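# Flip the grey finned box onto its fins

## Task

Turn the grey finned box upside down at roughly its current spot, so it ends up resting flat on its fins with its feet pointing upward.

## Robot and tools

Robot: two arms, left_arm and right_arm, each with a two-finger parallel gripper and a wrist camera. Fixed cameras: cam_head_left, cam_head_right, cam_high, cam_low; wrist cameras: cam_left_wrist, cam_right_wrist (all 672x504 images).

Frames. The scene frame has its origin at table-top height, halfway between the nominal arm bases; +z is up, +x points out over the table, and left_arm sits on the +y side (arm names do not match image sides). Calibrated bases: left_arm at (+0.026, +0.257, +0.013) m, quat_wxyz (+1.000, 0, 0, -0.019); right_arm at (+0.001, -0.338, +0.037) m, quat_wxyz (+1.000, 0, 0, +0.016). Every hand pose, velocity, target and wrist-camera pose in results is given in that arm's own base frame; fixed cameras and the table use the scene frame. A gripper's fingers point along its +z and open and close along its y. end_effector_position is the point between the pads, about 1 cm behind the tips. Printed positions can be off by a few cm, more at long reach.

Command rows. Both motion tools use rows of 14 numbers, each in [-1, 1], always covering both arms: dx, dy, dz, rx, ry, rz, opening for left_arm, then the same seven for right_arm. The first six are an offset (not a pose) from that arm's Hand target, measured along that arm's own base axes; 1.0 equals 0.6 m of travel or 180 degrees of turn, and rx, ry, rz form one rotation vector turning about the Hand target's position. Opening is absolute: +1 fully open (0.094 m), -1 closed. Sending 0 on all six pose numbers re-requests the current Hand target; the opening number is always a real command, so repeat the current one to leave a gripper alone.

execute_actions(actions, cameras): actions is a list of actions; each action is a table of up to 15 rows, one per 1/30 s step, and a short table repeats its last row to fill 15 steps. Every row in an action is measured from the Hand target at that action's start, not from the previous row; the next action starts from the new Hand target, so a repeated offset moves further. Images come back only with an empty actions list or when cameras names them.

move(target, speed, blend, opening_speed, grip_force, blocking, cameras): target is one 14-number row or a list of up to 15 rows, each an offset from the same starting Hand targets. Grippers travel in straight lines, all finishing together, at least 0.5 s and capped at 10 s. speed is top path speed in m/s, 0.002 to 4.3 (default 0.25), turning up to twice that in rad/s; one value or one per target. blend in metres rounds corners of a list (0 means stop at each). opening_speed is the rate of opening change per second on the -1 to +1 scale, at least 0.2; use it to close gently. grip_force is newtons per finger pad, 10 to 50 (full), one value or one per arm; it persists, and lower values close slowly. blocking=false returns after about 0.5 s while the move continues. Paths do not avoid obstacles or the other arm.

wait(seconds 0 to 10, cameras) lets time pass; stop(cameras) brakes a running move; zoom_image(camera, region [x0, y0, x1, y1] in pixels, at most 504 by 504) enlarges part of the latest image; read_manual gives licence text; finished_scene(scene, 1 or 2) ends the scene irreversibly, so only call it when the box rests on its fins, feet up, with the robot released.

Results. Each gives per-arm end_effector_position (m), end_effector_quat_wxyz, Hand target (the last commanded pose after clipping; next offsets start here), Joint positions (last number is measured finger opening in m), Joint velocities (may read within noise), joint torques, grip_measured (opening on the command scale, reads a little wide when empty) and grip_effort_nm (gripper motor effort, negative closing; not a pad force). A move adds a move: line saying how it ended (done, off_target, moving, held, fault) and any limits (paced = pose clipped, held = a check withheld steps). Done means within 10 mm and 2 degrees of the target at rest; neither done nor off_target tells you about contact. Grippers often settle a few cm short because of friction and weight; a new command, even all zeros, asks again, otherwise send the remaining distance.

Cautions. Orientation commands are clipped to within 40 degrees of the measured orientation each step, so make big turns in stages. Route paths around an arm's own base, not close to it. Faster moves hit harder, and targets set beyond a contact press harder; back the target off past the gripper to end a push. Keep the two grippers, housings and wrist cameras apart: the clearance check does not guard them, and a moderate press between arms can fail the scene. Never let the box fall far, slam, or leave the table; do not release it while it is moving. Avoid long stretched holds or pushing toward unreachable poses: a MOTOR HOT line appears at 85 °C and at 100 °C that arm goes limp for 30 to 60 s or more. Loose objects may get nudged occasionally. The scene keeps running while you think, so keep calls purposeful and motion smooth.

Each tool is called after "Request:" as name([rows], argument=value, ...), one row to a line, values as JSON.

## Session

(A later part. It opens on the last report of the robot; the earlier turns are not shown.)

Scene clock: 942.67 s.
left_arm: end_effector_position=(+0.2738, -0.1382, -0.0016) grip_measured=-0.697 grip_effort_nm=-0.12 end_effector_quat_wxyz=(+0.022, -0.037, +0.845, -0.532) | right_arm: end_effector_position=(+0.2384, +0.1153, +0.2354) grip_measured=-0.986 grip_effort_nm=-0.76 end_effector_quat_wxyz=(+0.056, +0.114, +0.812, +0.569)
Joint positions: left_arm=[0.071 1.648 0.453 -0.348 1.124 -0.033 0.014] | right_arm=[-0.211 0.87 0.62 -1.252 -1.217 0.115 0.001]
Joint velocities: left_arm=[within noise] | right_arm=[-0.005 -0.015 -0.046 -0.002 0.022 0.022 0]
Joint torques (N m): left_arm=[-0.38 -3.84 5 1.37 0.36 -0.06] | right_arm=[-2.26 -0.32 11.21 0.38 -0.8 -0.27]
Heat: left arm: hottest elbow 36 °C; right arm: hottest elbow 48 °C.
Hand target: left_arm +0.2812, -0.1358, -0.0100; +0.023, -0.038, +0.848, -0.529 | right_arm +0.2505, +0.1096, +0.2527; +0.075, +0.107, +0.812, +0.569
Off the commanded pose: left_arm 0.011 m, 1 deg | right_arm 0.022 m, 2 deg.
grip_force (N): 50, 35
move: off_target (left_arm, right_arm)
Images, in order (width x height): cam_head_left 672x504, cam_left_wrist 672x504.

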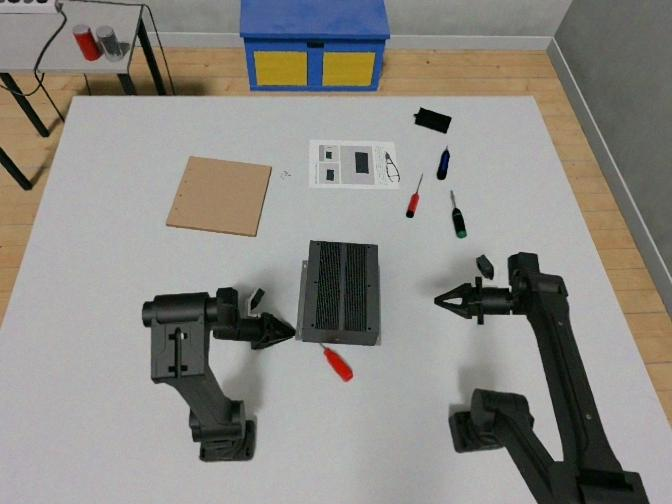

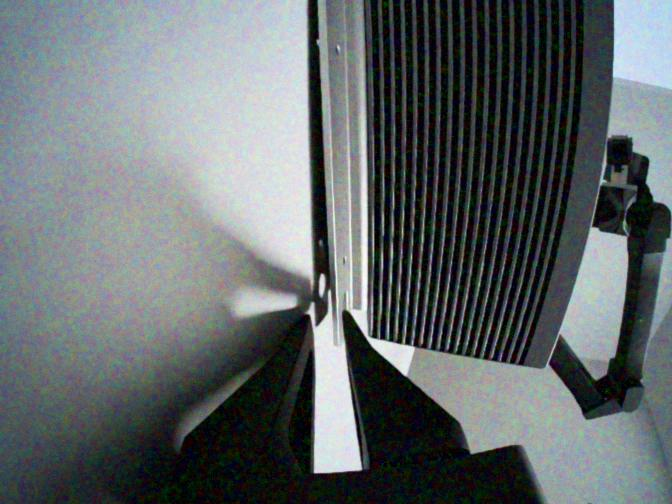

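Request:
move(target=[0.004,-0.062,0,0,0,0,-0.7,0,0,0,0,0,0,-1], speed=0.04, cameras=["cam_left_wrist","cam_head_left"])

Request:
zoom_image(camera="cam_left_wrist", region=[240, 250, 400, 410])

Request:
zoom_image(camera="cam_head_left", region=[240, 260, 360, 380])

Scene clock: 951.30 s.
left_arm: end_effector_position=(+0.2927, -0.1641, -0.0012) grip_measured=-0.697 grip_effort_nm=-0.11 end_effector_quat_wxyz=(+0.041, -0.038, +0.844, -0.534) | right_arm: end_effector_position=(+0.2384, +0.1153, +0.2354) grip_measured=-0.986 grip_effort_nm=-0.76 end_effector_quat_wxyz=(+0.056, +0.114, +0.812, +0.569)
Joint positions: left_arm=[-0.027 1.652 0.432 -0.045 1.106 -0.307 0.014] | right_arm=[-0.211 0.87 0.62 -1.252 -1.217 0.115 0.001]
Joint torques (N m): left_arm=[-3.6 -5.6 3.21 1.77 0.13 -0.33] | right_arm=[-2.08 -1.32 11.29 0.28 -0.83 -0.19]
Heat: left arm: hottest elbow 36 °C; right arm: hottest elbow 48 °C.
Hand target: left_arm +0.2836, -0.1730, -0.0100; +0.023, -0.038, +0.848, -0.529 | right_arm +0.2505, +0.1096, +0.2527; +0.075, +0.107, +0.812, +0.569
Off the commanded pose: left_arm 0.015 m, 2 deg | right_arm 0.022 m, 2 deg.
grip_force (N): 50, 35
move: off_target (left_arm, right_arm)
Images, in order (width x height): cam_head_left 672x504, cam_left_wrist 672x504.

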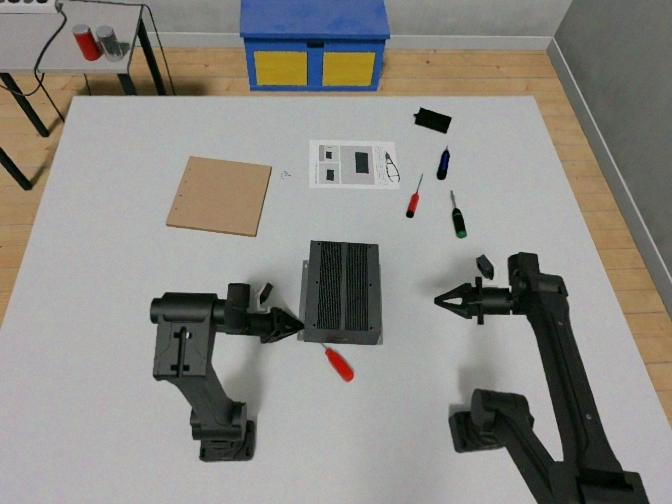

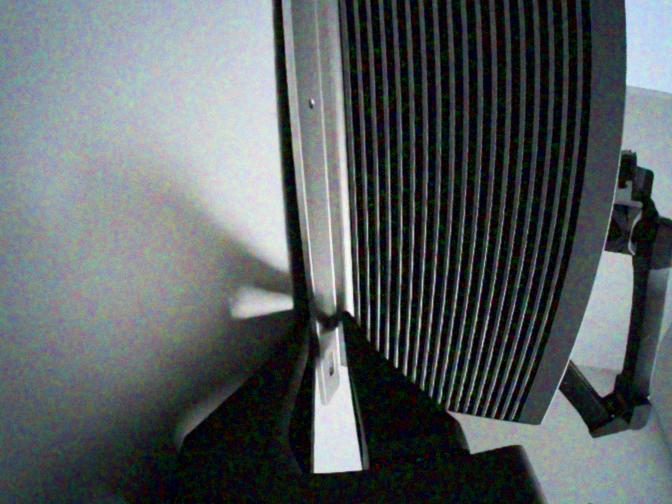

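Scaled by 3.150 from the camera's 672x504 image, which has a finer 960x720 frame.

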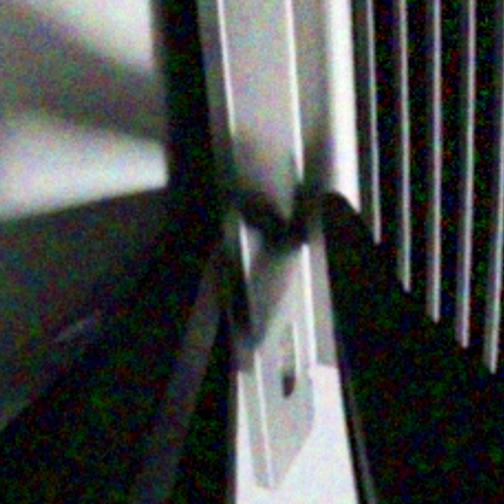

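Scaled by 4.200.

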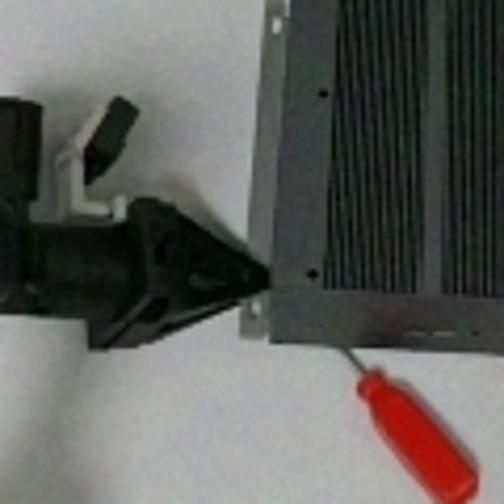

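Request:
move(target=[0,0,0.012,0,0,0,-1,0,0,0,0,0,0,-1], speed=0.04, opening_speed=0.3, cameras=["cam_left_wrist","cam_head_left"])

Request:
zoom_image(camera="cam_left_wrist", region=[240, 250, 400, 410])

Scene clock: 959.40 s.
left_arm: end_effector_position=(+0.2928, -0.1646, -0.0020) grip_measured=-0.832 grip_effort_nm=-1.00 end_effector_quat_wxyz=(+0.042, -0.039, +0.848, -0.527) | right_arm: end_effector_position=(+0.2384, +0.1153, +0.2354) grip_measured=-0.986 grip_effort_nm=-0.76 end_effector_quat_wxyz=(+0.056, +0.114, +0.812, +0.569)
Joint positions: left_arm=[-0.033 1.645 0.431 -0.047 1.09 -0.313 0.008] | right_arm=[-0.211 0.87 0.62 -1.252 -1.217 0.115 0.001]
Joint torques (N m): left_arm=[-3.25 -7.36 3.28 0.79 0.77 -0.3] | right_arm=[-1.85 -0.5 11.15 0.42 -0.87 -0.22]
Heat: left arm: hottest elbow 36 °C; right arm: hottest elbow 48 °C.
Hand target: left_arm +0.2835, -0.1731, -0.0028; +0.023, -0.038, +0.848, -0.529 | right_arm +0.2505, +0.1096, +0.2527; +0.075, +0.107, +0.812, +0.569
Off the commanded pose: left_arm 0.013 m, 2 deg | right_arm 0.022 m, 2 deg.
grip_force (N): 50, 35
move: off_target (left_arm, right_arm)
Images, in order (width x height): cam_head_left 672x504, cam_left_wrist 672x504.

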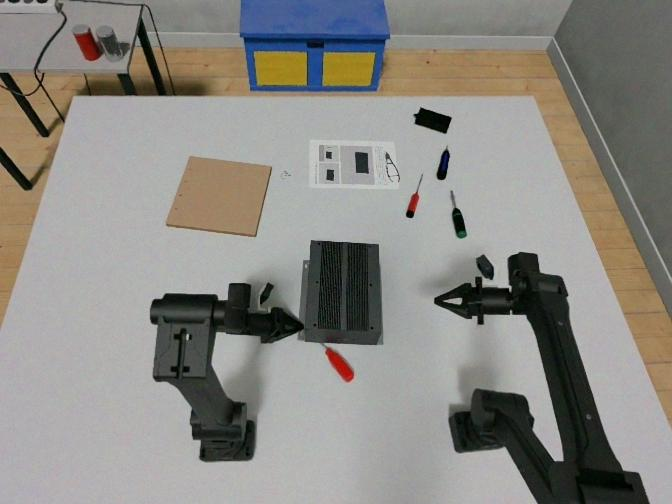

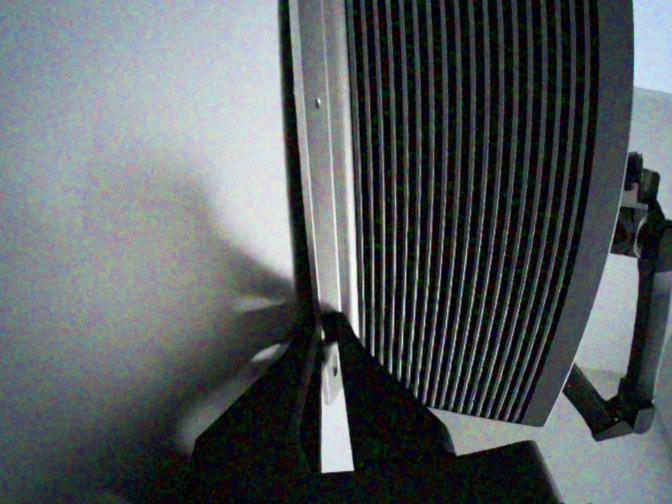

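Scaled by 3.150 from the camera's 672x504 image, which has a finer 960x720 frame.

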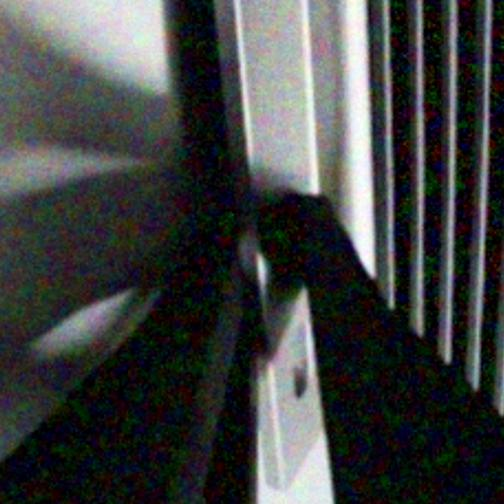

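Request:
move(target=[0.01,0.015,0.1,0,0,0,-1,0,0,0,0,0,0,-1], speed=0.05, cameras=["cam_left_wrist","cam_head_left"])

Scene clock: 979.00 s.
left_arm: end_effector_position=(+0.2705, -0.1645, +0.0324) grip_measured=-0.870 grip_effort_nm=-1.00 end_effector_quat_wxyz=(+0.008, -0.037, +0.857, -0.513) | right_arm: end_effector_position=(+0.2384, +0.1153, +0.2354) grip_measured=-0.986 grip_effort_nm=-0.76 end_effector_quat_wxyz=(+0.056, +0.114, +0.812, +0.569)
Joint positions: left_arm=[-0.042 1.468 0.441 -0.36 1.069 -0.238 0.006] | right_arm=[-0.211 0.87 0.62 -1.252 -1.217 0.115 0.001]
Joint torques (N m): left_arm=[0.15 -9 8.1 -0.13 1.98 -0.38] | right_arm=[-2.55 -0.56 11.19 0.42 -0.82 -0.21]
Heat: left arm: hottest elbow 36 °C; right arm: hottest elbow 48 °C.
Hand target: left_arm +0.2896, -0.1640, +0.0572; +0.023, -0.038, +0.848, -0.529 | right_arm +0.2505, +0.1096, +0.2527; +0.075, +0.107, +0.812, +0.569
Off the commanded pose: left_arm 0.031 m, 3 deg | right_arm 0.022 m, 2 deg.
grip_force (N): 50, 35
move: off_target (left_arm, right_arm)
Images, in order (width x height): cam_head_left 672x504, cam_left_wrist 672x504.

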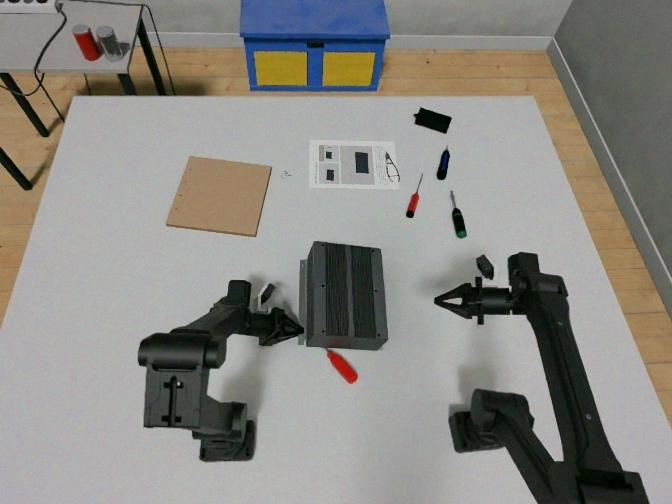

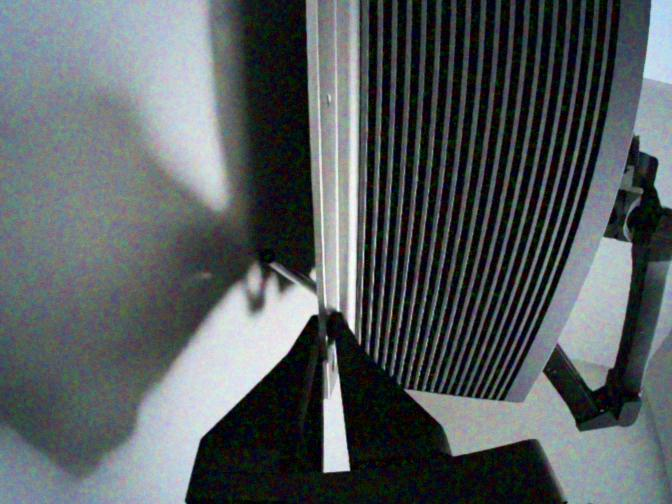

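Request:
move(target=[-0.005,0.005,0.09,0.02,-0.001,0,-1,0,0,0,0,0,0,-1], speed=0.06, cameras=["cam_left_wrist","cam_head_left"])

Scene clock: 987.50 s.
left_arm: end_effector_position=(+0.2610, -0.1595, +0.0783) grip_measured=-0.904 grip_effort_nm=-1.00 end_effector_quat_wxyz=(+0.003, -0.037, +0.871, -0.490) | right_arm: end_effector_position=(+0.2384, +0.1153, +0.2354) grip_measured=-0.986 grip_effort_nm=-0.76 end_effector_quat_wxyz=(+0.056, +0.114, +0.812, +0.569)
Joint positions: left_arm=[-0.042 1.267 0.481 -0.639 1.017 -0.208 0.005] | right_arm=[-0.211 0.87 0.62 -1.252 -1.217 0.115 0.001]
Joint torques (N m): left_arm=[-0.38 -7.65 11.63 -0.05 1.56 -0.51] | right_arm=[-1.67 -0.91 11.26 0.27 -0.84 -0.21]
Heat: left arm: hottest elbow 36 °C; right arm: hottest elbow 48 °C.
Hand target: left_arm +0.2866, -0.1610, +0.1113; +0.026, -0.036, +0.864, -0.502 | right_arm +0.2505, +0.1096, +0.2527; +0.075, +0.107, +0.812, +0.569
Off the commanded pose: left_arm 0.042 m, 3 deg | right_arm 0.022 m, 2 deg.
grip_force (N): 50, 35
move: off_target (left_arm, right_arm)
Images, in order (width x height): cam_head_left 672x504, cam_left_wrist 672x504.

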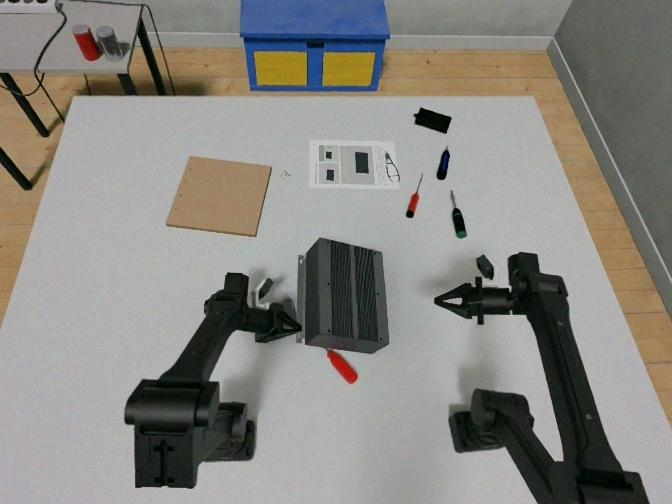

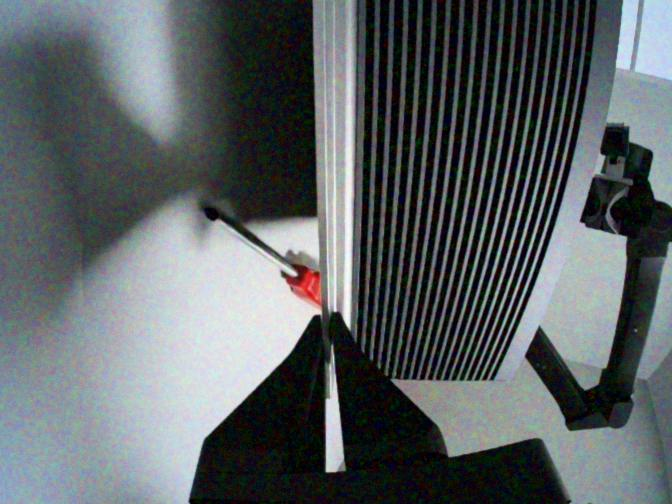

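Request:
move(target=[-0.02,0.005,0.092,0.0833,0,0,-1,0,0,0,0,0,0,-1], speed=0.06, cameras=["cam_left_wrist","cam_head_left"])

Scene clock: 1002.87 s.
left_arm: end_effector_position=(+0.2525, -0.1553, +0.1273) grip_measured=-0.905 grip_effort_nm=-1.01 end_effector_quat_wxyz=(+0.004, -0.019, +0.926, -0.377) | right_arm: end_effector_position=(+0.2384, +0.1153, +0.2354) grip_measured=-0.986 grip_effort_nm=-0.76 end_effector_quat_wxyz=(+0.056, +0.114, +0.812, +0.569)
Joint positions: left_arm=[-0.133 1.063 0.603 -0.952 0.761 -0.239 0.004] | right_arm=[-0.211 0.87 0.62 -1.252 -1.217 0.115 0.001]
Joint torques (N m): left_arm=[-0.73 -6.24 14.23 -0.21 0.78 -0.75] | right_arm=[-2.37 -0.91 11.28 0.25 -0.85 -0.26]
Heat: left arm: hottest elbow 40 °C; right arm: hottest elbow 48 °C.
Hand target: left_arm +0.2746, -0.1581, +0.1664; +0.030, -0.033, +0.922, -0.385 | right_arm +0.2505, +0.1096, +0.2527; +0.075, +0.107, +0.812, +0.569
Off the commanded pose: left_arm 0.045 m, 4 deg | right_arm 0.022 m, 2 deg.
grip_force (N): 50, 35
move: off_target (left_arm, right_arm)
Images, in order (width x height): cam_head_left 672x504, cam_left_wrist 672x504.

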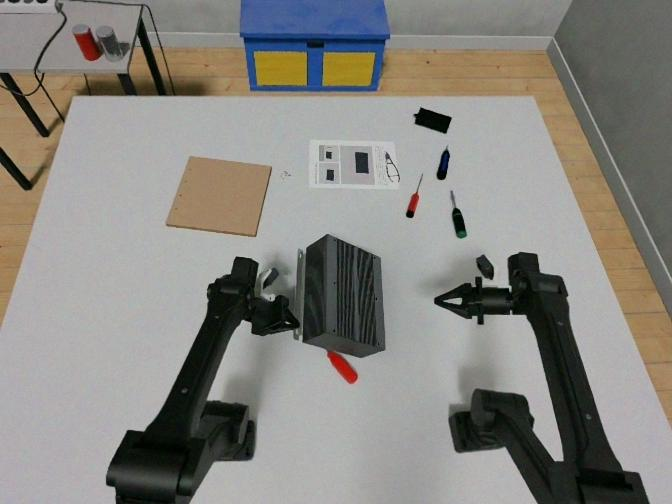

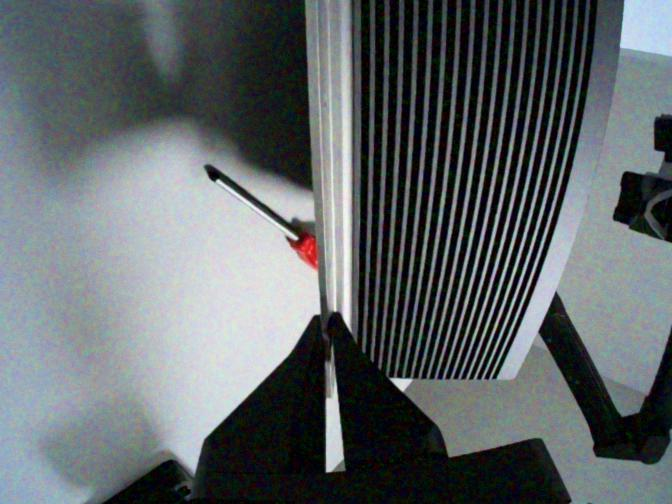

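Request:
move(target=[0.0,0.01,0.075,0.0833,0,0,-1,0,0,0,0,0,0,-1], speed=0.06, cameras=["cam_left_wrist","cam_head_left"])

Scene clock: 1012.03 s.
left_arm: end_effector_position=(+0.2550, -0.1523, +0.1711) grip_measured=-0.905 grip_effort_nm=-1.01 end_effector_quat_wxyz=(+0.000, +0.000, +0.966, -0.258) | right_arm: end_effector_position=(+0.2384, +0.1153, +0.2354) grip_measured=-0.986 grip_effort_nm=-0.76 end_effector_quat_wxyz=(+0.056, +0.114, +0.812, +0.569)
Joint positions: left_arm=[-0.25 1.023 0.774 -1.18 0.504 -0.287 0.004] | right_arm=[-0.211 0.87 0.62 -1.252 -1.217 0.115 0.001]
Joint torques (N m): left_arm=[-0.09 -6.07 15.1 -0.02 -0.06 -0.89] | right_arm=[-2.14 -0.26 11.22 0.23 -0.79 -0.21]
Heat: left arm: hottest elbow 41 °C; right arm: hottest elbow 48 °C.
Hand target: left_arm +0.2746, -0.1520, +0.2113; +0.034, -0.029, +0.964, -0.261 | right_arm +0.2505, +0.1096, +0.2527; +0.075, +0.107, +0.812, +0.569
Off the commanded pose: left_arm 0.045 m, 5 deg | right_arm 0.022 m, 2 deg.
grip_force (N): 50, 35
move: off_target (left_arm, right_arm)
Images, in order (width x height): cam_head_left 672x504, cam_left_wrist 672x504.

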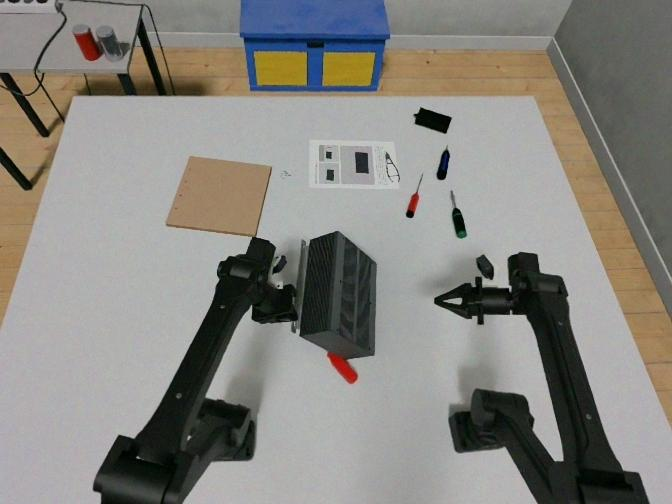

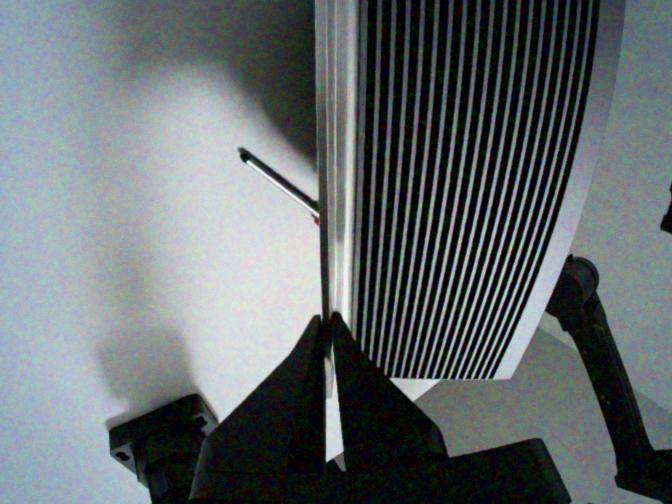

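Request:
move(target=[0.0,0.015,0.055,0.0833,0,0,-1,0,0,0,0,0,0,-1], speed=0.06)

Request:
move(target=[0.0,0.015,0.03,0.0833,0,0,-1,0,0,0,0,0,0,-1], speed=0.06, cameras=["cam_left_wrist","cam_head_left","cam_low","cam_high"])

Scene clock: 1026.10 s.
left_arm: end_effector_position=(+0.2547, -0.1428, +0.2113) grip_measured=-0.935 grip_effort_nm=-1.00 end_effector_quat_wxyz=(+0.008, +0.016, +0.991, -0.130) | right_arm: end_effector_position=(+0.2384, +0.1153, +0.2354) grip_measured=-0.986 grip_effort_nm=-0.76 end_effector_quat_wxyz=(+0.056, +0.114, +0.812, +0.569)
Joint positions: left_arm=[-0.367 1.024 0.928 -1.368 0.24 -0.349 0.003] | right_arm=[-0.211 0.87 0.62 -1.252 -1.217 0.115 0.001]
Joint torques (N m): left_arm=[-0.09 -4.07 15.21 0.24 -0.45 -0.92] | right_arm=[-1.67 -0.73 11.19 0.36 -0.85 -0.24]
Heat: left arm: hottest elbow 48 °C; right arm: hottest elbow 49 °C.
Hand target: left_arm +0.2745, -0.1430, +0.2443; +0.037, -0.024, +0.990, -0.133 | right_arm +0.2505, +0.1096, +0.2527; +0.075, +0.107, +0.812, +0.569
Off the commanded pose: left_arm 0.039 m, 6 deg | right_arm 0.022 m, 2 deg.
grip_force (N): 50, 35
move: off_target (left_arm, right_arm)

Scene clock: 1028.83 s.
left_arm: end_effector_position=(+0.2533, -0.1237, +0.2151) grip_measured=-0.927 grip_effort_nm=-1.01 end_effector_quat_wxyz=(-0.009, +0.014, +1.000, +0.025) | right_arm: end_effector_position=(+0.2384, +0.1153, +0.2354) grip_measured=-0.986 grip_effort_nm=-0.76 end_effector_quat_wxyz=(+0.056, +0.114, +0.812, +0.569)
Joint positions: left_arm=[-0.476 1.102 1.007 -1.515 -0.037 -0.449 0.003] | right_arm=[-0.211 0.87 0.62 -1.252 -1.217 0.115 0.001]
Joint torques (N m): left_arm=[-0.09 -6.83 16.79 0.01 0.33 -0.77] | right_arm=[-2.02 -1.08 11.11 0.44 -0.83 -0.19]
Heat: left arm: hottest elbow 48 °C; right arm: hottest elbow 49 °C.
Hand target: left_arm +0.2745, -0.1340, +0.2625; +0.040, -0.019, +0.999, -0.003 | right_arm +0.2505, +0.1096, +0.2527; +0.075, +0.107, +0.812, +0.569
Off the commanded pose: left_arm 0.053 m, 8 deg | right_arm 0.022 m, 2 deg.
grip_force (N): 50, 35
move: off_target (left_arm, right_arm)
Images, in order (width x height): cam_head_left 672x504, cam_high 672x504, cam_low 672x504, cam_left_wrist 672x504.

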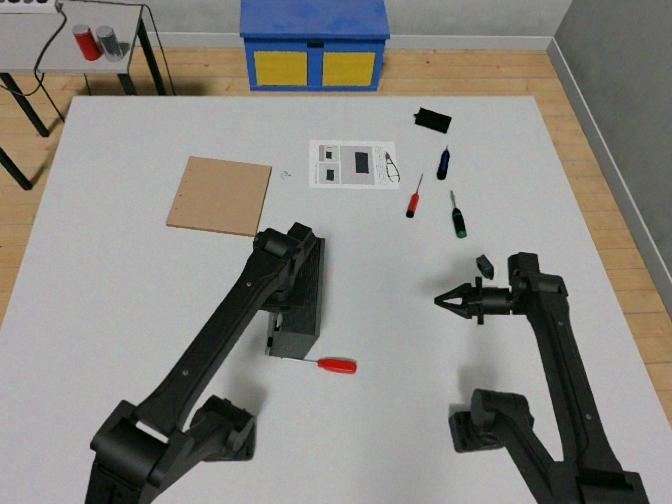

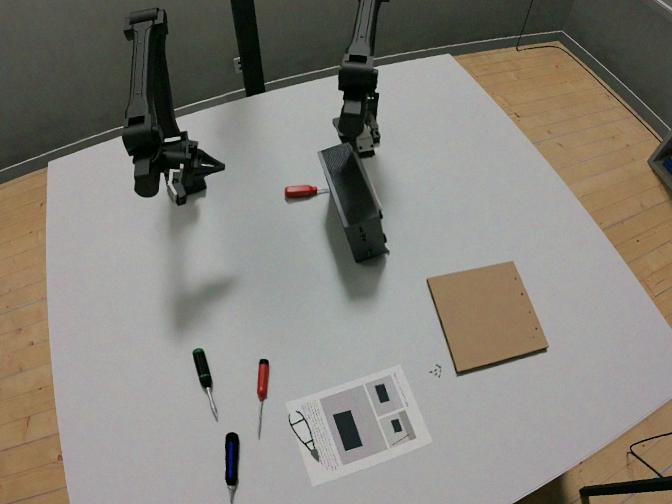

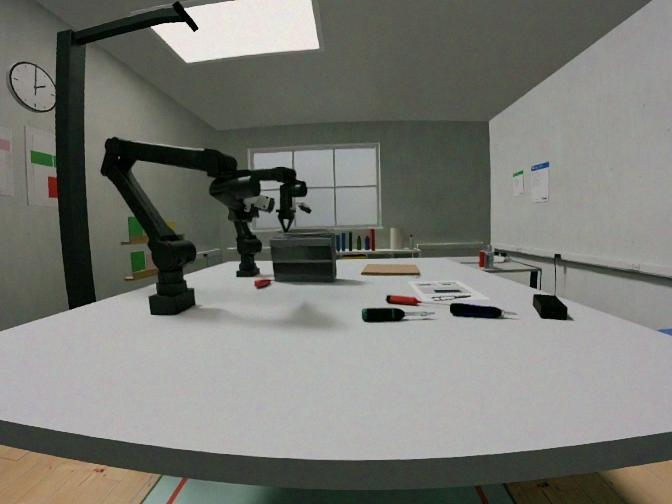

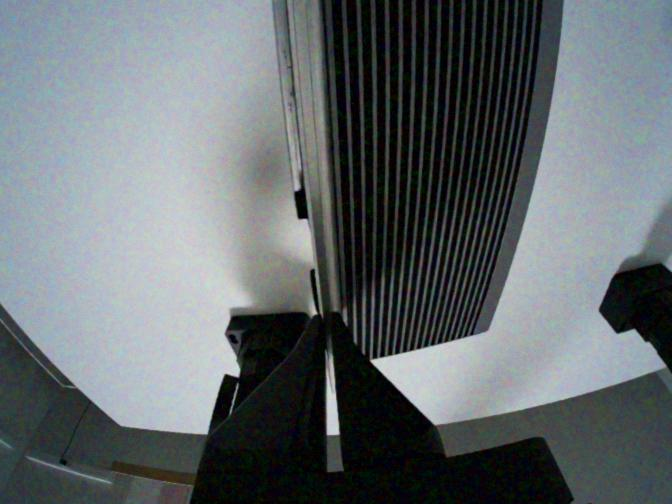

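Request:
move(target=[-0.016,-0.085,-0.0675,0.078,0,0,-1,0,0,0,0,0,0,-1], speed=0.05, cameras=["cam_left_wrist","cam_head_left","cam_low","cam_high"])

Scene clock: 1067.07 s.
left_arm: end_effector_position=(+0.2495, -0.1632, +0.2175) grip_measured=-0.937 grip_effort_nm=-1.01 end_effector_quat_wxyz=(+0.023, -0.003, +0.990, +0.138) | right_arm: end_effector_position=(+0.2384, +0.1153, +0.2354) grip_measured=-0.986 grip_effort_nm=-0.76 end_effector_quat_wxyz=(+0.056, +0.114, +0.812, +0.569)
Joint positions: left_arm=[-0.716 1.215 1.08 -1.587 -0.238 -0.74 0.003] | right_arm=[-0.211 0.87 0.62 -1.252 -1.217 0.115 0.001]
Joint torques (N m): left_arm=[-2.2 -3.9 11.95 1.8 0.11 -0.51] | right_arm=[-2.32 -0.85 11.25 0.35 -0.86 -0.24]
Heat: left arm: hottest elbow 51 °C; right arm: hottest elbow 49 °C.
Hand target: left_arm +0.2649, -0.1851, +0.2219; +0.042, -0.014, +0.992, +0.119 | right_arm +0.2505, +0.1096, +0.2527; +0.075, +0.107, +0.812, +0.569
Off the commanded pose: left_arm 0.027 m, 3 deg | right_arm 0.022 m, 2 deg.
grip_force (N): 50, 35
move: off_target (left_arm, right_arm)
Images, in order (width x height): cam_head_left 672x504, cam_high 672x504, cam_low 672x504, cam_left_wrist 672x504.

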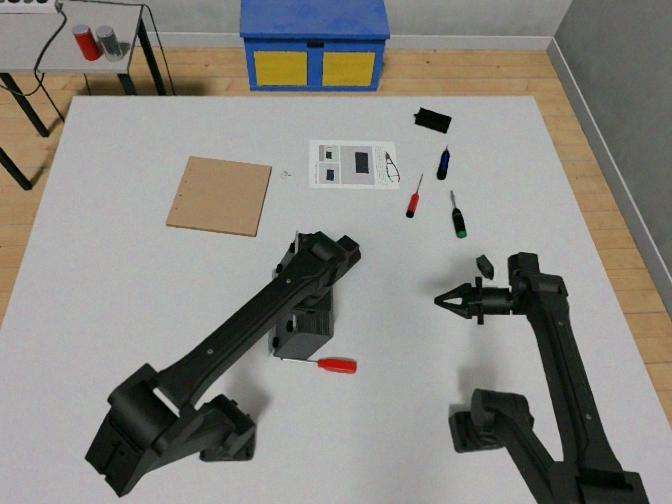

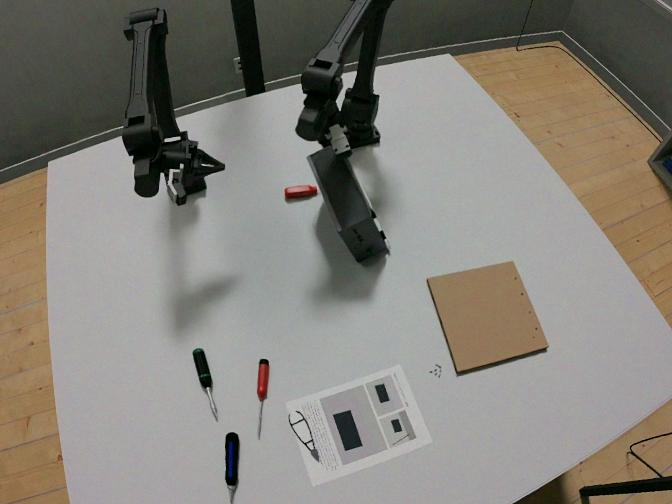

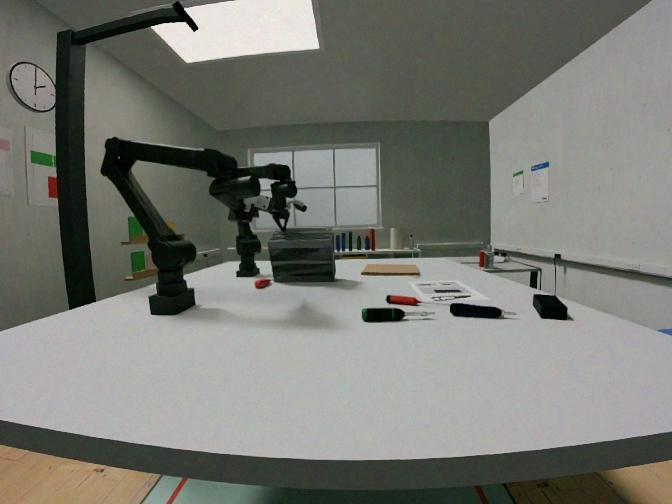

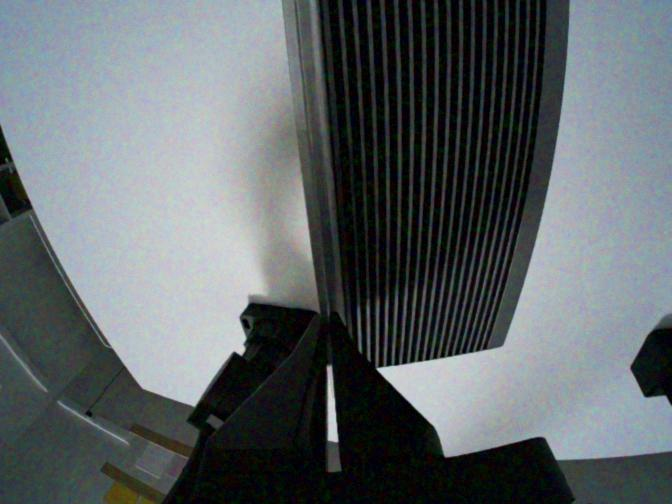

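Request:
move(target=[-0.02,-0.015,-0.03,0.02,0,0,-1,0,0,0,0,0,0,-1], speed=0.04, cameras=["cam_left_wrist","cam_low","cam_right_wrist"])

Scene clock: 1124.80 s.
left_arm: end_effector_position=(+0.2485, -0.1751, +0.2178) grip_measured=-0.937 grip_effort_nm=-1.01 end_effector_quat_wxyz=(+0.046, -0.002, +0.986, +0.157) | right_arm: end_effector_position=(+0.2384, +0.1153, +0.2354) grip_measured=-0.986 grip_effort_nm=-0.76 end_effector_quat_wxyz=(+0.056, +0.114, +0.812, +0.569)
Joint positions: left_arm=[-0.776 1.233 1.089 -1.587 -0.289 -0.803 0.003] | right_arm=[-0.211 0.87 0.62 -1.252 -1.217 0.115 0.001]
Joint torques (N m): left_arm=[-2.61 -2.78 9.03 1.8 0.64 -0.65] | right_arm=[-1.61 -0.56 11.21 0.4 -0.83 -0.17]
Heat: left arm: hottest elbow 49 °C; right arm: hottest elbow 49 °C.
Hand target: left_arm +0.2530, -0.1940, +0.2039; +0.043, -0.012, +0.988, +0.150 | right_arm +0.2505, +0.1096, +0.2527; +0.075, +0.107, +0.812, +0.569
Off the commanded pose: left_arm 0.024 m, 2 deg | right_arm 0.022 m, 2 deg.
grip_force (N): 50, 35
move: off_target (left_arm, right_arm)
Images, in order (width x height): cam_low 672x504, cam_left_wrist 672x504, cam_right_wrist 672x504.

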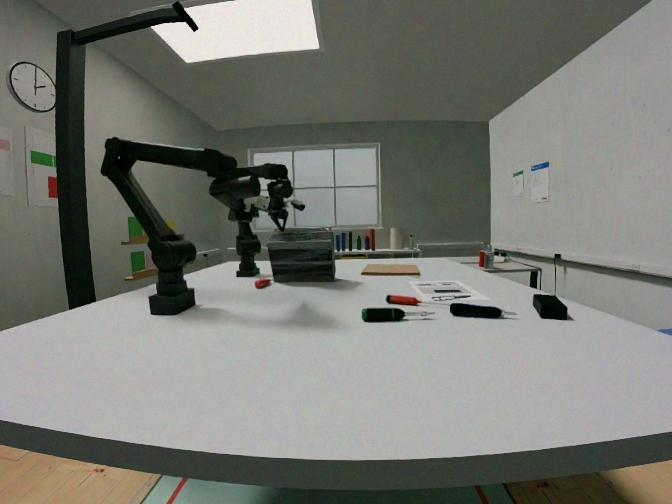

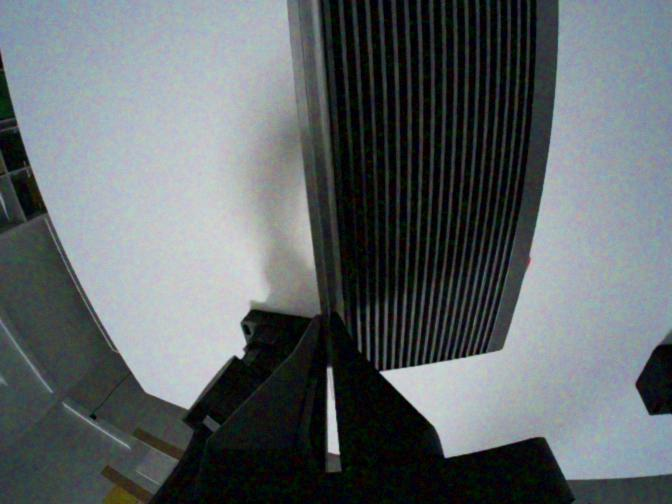

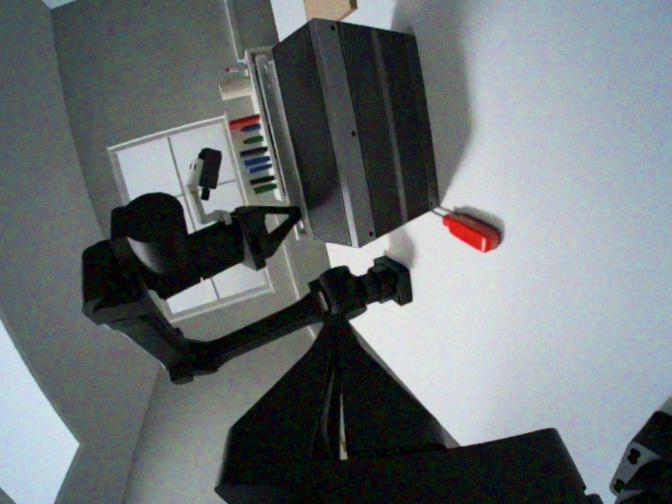

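Request:
move([
  [0,0,0,0,0,0,-1,-0.134,0.217,-0.2045,-0.259,-0.3428,0.3457,0.2],
  [0,0,0,0,0,0,-1,-0.126,0.2457,-0.3245,-0.259,-0.3428,0.3457,0.2],
], blend=[0.02,0], speed=0.12, cameras=["cam_right_wrist","cam_head_left","cam_head_right"])

Scene clock: 1216.53 s.
left_arm: end_effector_position=(+0.2485, -0.1751, +0.2178) grip_measured=-0.937 grip_effort_nm=-1.01 end_effector_quat_wxyz=(+0.046, -0.002, +0.986, +0.157) | right_arm: end_effector_position=(+0.1752, +0.2515, +0.0573) grip_measured=+0.199 grip_effort_nm=0.06 end_effector_quat_wxyz=(+0.196, -0.614, +0.747, +0.163)
Joint positions: left_arm=[-0.776 1.233 1.089 -1.587 -0.289 -0.803 0.003] | right_arm=[0.813 1.022 0.429 -0.532 -0.268 -0.501 0.056]
Joint torques (N m): left_arm=[-2.55 -2.78 9.03 1.77 0.64 -0.66] | right_arm=[0.44 -2.26 7.38 1.88 -0.08 0.01]
Heat: left arm: hottest elbow 47 °C; right arm: hottest elbow 50 °C.
Hand target: left_arm +0.2530, -0.1940, +0.2039; +0.043, -0.012, +0.988, +0.150 | right_arm +0.1749, +0.2570, +0.0578; +0.199, -0.615, +0.745, +0.164
Off the commanded pose: left_arm 0.024 m, 2 deg | right_arm 0.006 m, 1 deg.
grip_force (N): 50, 35
move: off_target (left_arm)
Images, in order (width x height): cam_head_left 672x504, cam_head_right 672x504, cam_right_wrist 672x504.

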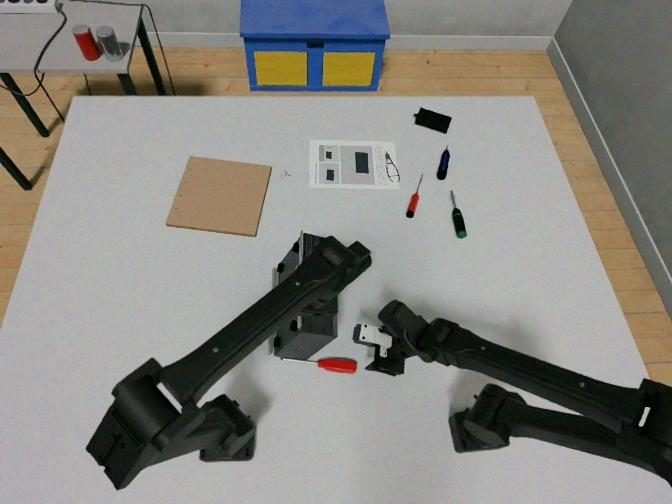

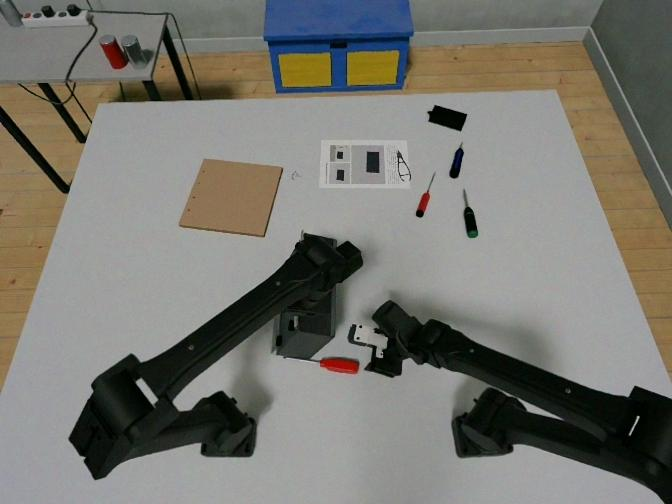

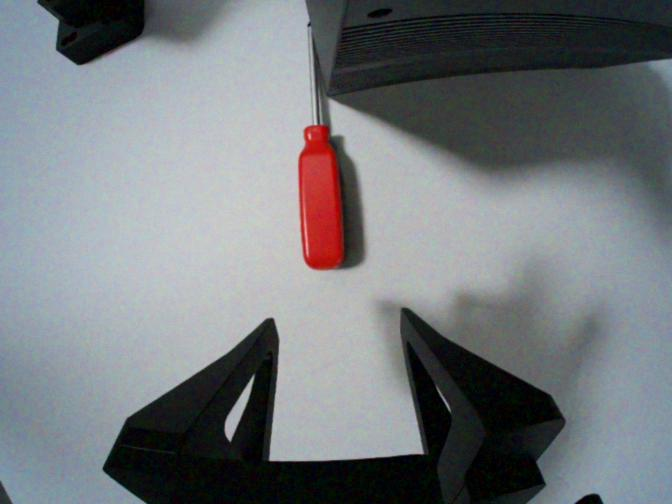

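Request:
move(target=[0,0,0,0,0,0,-1,0.0057,0.0717,-0.1293,0,0,0,0.2], speed=0.07, cameras=["cam_right_wrist"])

Scene clock: 1236.27 s.
left_arm: end_effector_position=(+0.2485, -0.1746, +0.2178) grip_measured=-0.937 grip_effort_nm=-1.01 end_effector_quat_wxyz=(+0.046, -0.002, +0.986, +0.160) | right_arm: end_effector_position=(+0.1774, +0.2909, -0.0218) grip_measured=+0.199 grip_effort_nm=0.07 end_effector_quat_wxyz=(+0.191, -0.615, +0.748, +0.161)
Joint positions: left_arm=[-0.777 1.234 1.089 -1.589 -0.292 -0.805 0.003] | right_arm=[0.911 1.389 0.404 -0.131 -0.223 -0.412 0.056]
Joint torques (N m): left_arm=[-2.61 -2.9 9.06 1.85 0.78 -0.64] | right_arm=[0.26 -4.89 5.59 2.13 -0.05 0.12]
Heat: left arm: hottest elbow 47 °C; right arm: hottest elbow 48 °C.
Hand target: left_arm +0.2529, -0.1940, +0.2039; +0.043, -0.012, +0.988, +0.150 | right_arm +0.1784, +0.3000, -0.0197; +0.199, -0.615, +0.745, +0.164
Off the commanded pose: left_arm 0.024 m, 2 deg | right_arm 0.009 m, 1 deg.
grip_force (N): 50, 35
move: off_target (left_arm)
Images, in order (width x height): cam_right_wrist 672x504.

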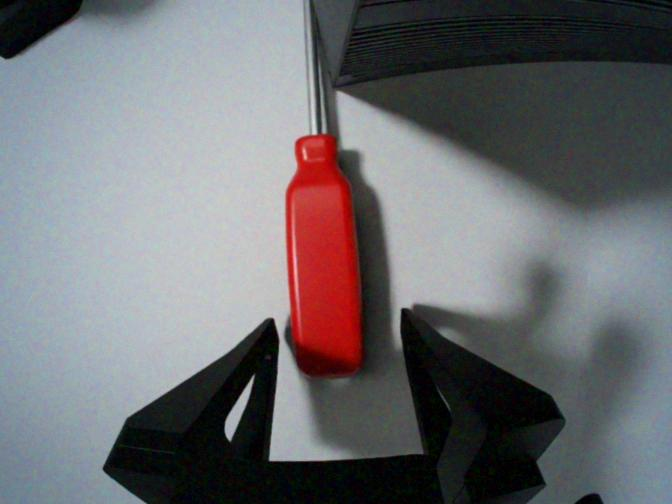

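Request:
move(target=[0,0,0,0,0,0,-1,0.0,0.005,0,0,0,0,-0.7], speed=0.07, opening_speed=0.5, cameras=["cam_right_wrist"])

Scene clock: 1242.80 s.
left_arm: end_effector_position=(+0.2485, -0.1746, +0.2178) grip_measured=-0.937 grip_effort_nm=-1.01 end_effector_quat_wxyz=(+0.046, -0.002, +0.986, +0.160) | right_arm: end_effector_position=(+0.1765, +0.2913, -0.0234) grip_measured=-0.397 grip_effort_nm=-0.76 end_effector_quat_wxyz=(+0.189, -0.612, +0.751, +0.160)
Joint positions: left_arm=[-0.777 1.234 1.089 -1.589 -0.292 -0.805 0.003] | right_arm=[0.916 1.395 0.404 -0.127 -0.22 -0.402 0.028]
Joint torques (N m): left_arm=[-2.73 -2.96 9.09 1.91 0.76 -0.65] | right_arm=[0.09 -4.66 5.9 2.02 -0.11 0.08]
Heat: left arm: hottest elbow 47 °C; right arm: hottest elbow 48 °C.
Hand target: left_arm +0.2529, -0.1940, +0.2039; +0.043, -0.012, +0.988, +0.150 | right_arm +0.1784, +0.3029, -0.0198; +0.199, -0.615, +0.745, +0.164
Off the commanded pose: left_arm 0.024 m, 2 deg | right_arm 0.012 m, 1 deg.
grip_force (N): 50, 35
move: off_target (left_arm, right_arm)
Images, in order (width x height): cam_right_wrist 672x504.

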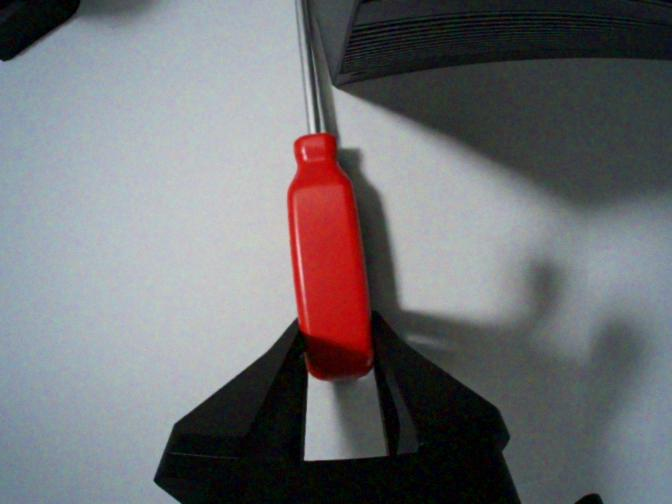

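Request:
move([
  [0,0,0,0,0,0,-1,-0.033,-0.2,0.05,0,0,0,-0.7],
  [0,0,0,0,0,0,-1,0.06,-0.45,0.13,0,0,-0.2,-0.7],
  [0,0,0,0,0,0,-1,0.169,-0.705,0.116,0,0,-0.39,-0.7],
  [0,0,0,0,0,0,-1,0.169,-0.705,0.0,0,0,-0.39,-0.7],
], blend=[0.02,0.04,0,0], speed=[0.08,0.15,0.15,0.08], cameras=["cam_right_wrist","cam_head_left"])

Scene clock: 1264.13 s.
left_arm: end_effector_position=(+0.2485, -0.1746, +0.2178) grip_measured=-0.937 grip_effort_nm=-1.01 end_effector_quat_wxyz=(+0.046, -0.002, +0.986, +0.160) | right_arm: end_effector_position=(+0.2771, -0.1141, -0.0206) grip_measured=-0.397 grip_effort_nm=-0.76 end_effector_quat_wxyz=(+0.252, -0.083, +0.964, +0.025)
Joint positions: left_arm=[-0.777 1.234 1.089 -1.589 -0.292 -0.805 0.003] | right_arm=[-0.589 1.305 0.34 -0.224 -0.35 -0.694 0.028]
Joint torques (N m): left_arm=[-2.61 -2.84 9.01 1.85 0.76 -0.64] | right_arm=[-1.49 -4.31 5.33 2.03 -0.29 0.07]
Heat: left arm: hottest elbow 46 °C; right arm: hottest elbow 47 °C.
Hand target: left_arm +0.2529, -0.1940, +0.2039; +0.043, -0.012, +0.988, +0.150 | right_arm +0.2799, -0.1200, -0.0197; +0.257, -0.075, +0.963, +0.020
Off the commanded pose: left_arm 0.024 m, 2 deg | right_arm 0.007 m, 1 deg.
grip_force (N): 50, 35
move: off_target (left_arm)
Images, in order (width x height): cam_head_left 672x504, cam_right_wrist 672x504.

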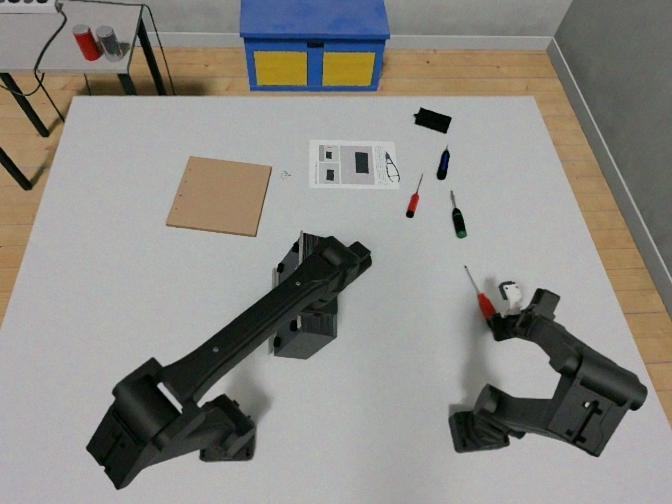

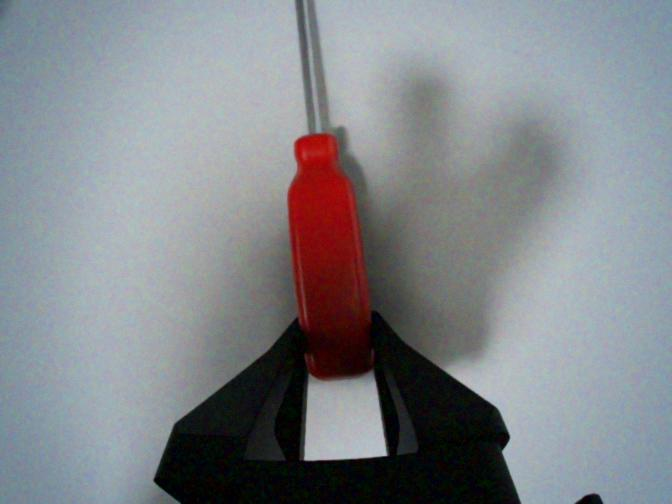

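Request:
move([
  [0,0,0,0,0,0,-1,0,0,-0.005,0,0,0,-0.7],
  [0,0,0,0,0,0,-1,0,0,-0.005,0,0,0,-0.1],
  [0,0,0,0,0,0,-1,-0.05,0,0.15,0,0,0,-0.1],
], speed=0.08, opening_speed=0.5, cameras=["cam_right_wrist"])

Scene clock: 1274.37 s.
left_arm: end_effector_position=(+0.2485, -0.1746, +0.2178) grip_measured=-0.937 grip_effort_nm=-1.01 end_effector_quat_wxyz=(+0.046, -0.002, +0.986, +0.160) | right_arm: end_effector_position=(+0.2380, -0.1061, +0.0508) grip_measured=-0.101 grip_effort_nm=0.07 end_effector_quat_wxyz=(+0.241, -0.072, +0.967, +0.035)
Joint positions: left_arm=[-0.777 1.234 1.089 -1.589 -0.292 -0.805 0.003] | right_arm=[-0.664 0.938 0.381 -0.687 -0.374 -0.751 0.042]
Joint torques (N m): left_arm=[-2.73 -3.02 9.02 1.87 0.77 -0.64] | right_arm=[-1.49 -2.43 10.39 0.79 -0.47 -0.1]
Heat: left arm: hottest elbow 46 °C; right arm: hottest elbow 46 °C.
Hand target: left_arm +0.2529, -0.1940, +0.2039; +0.043, -0.012, +0.988, +0.150 | right_arm +0.2500, -0.1200, +0.0703; +0.257, -0.074, +0.963, +0.020
Off the commanded pose: left_arm 0.024 m, 2 deg | right_arm 0.027 m, 3 deg.
grip_force (N): 50, 35
move: off_target (left_arm, right_arm)
Images, in order (width x height): cam_right_wrist 672x504.

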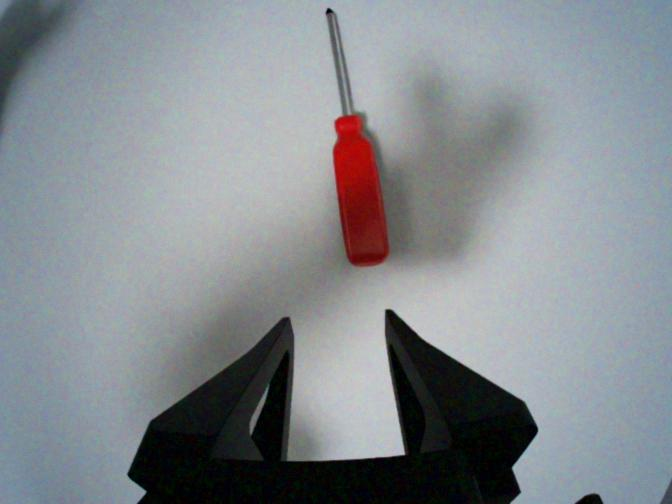

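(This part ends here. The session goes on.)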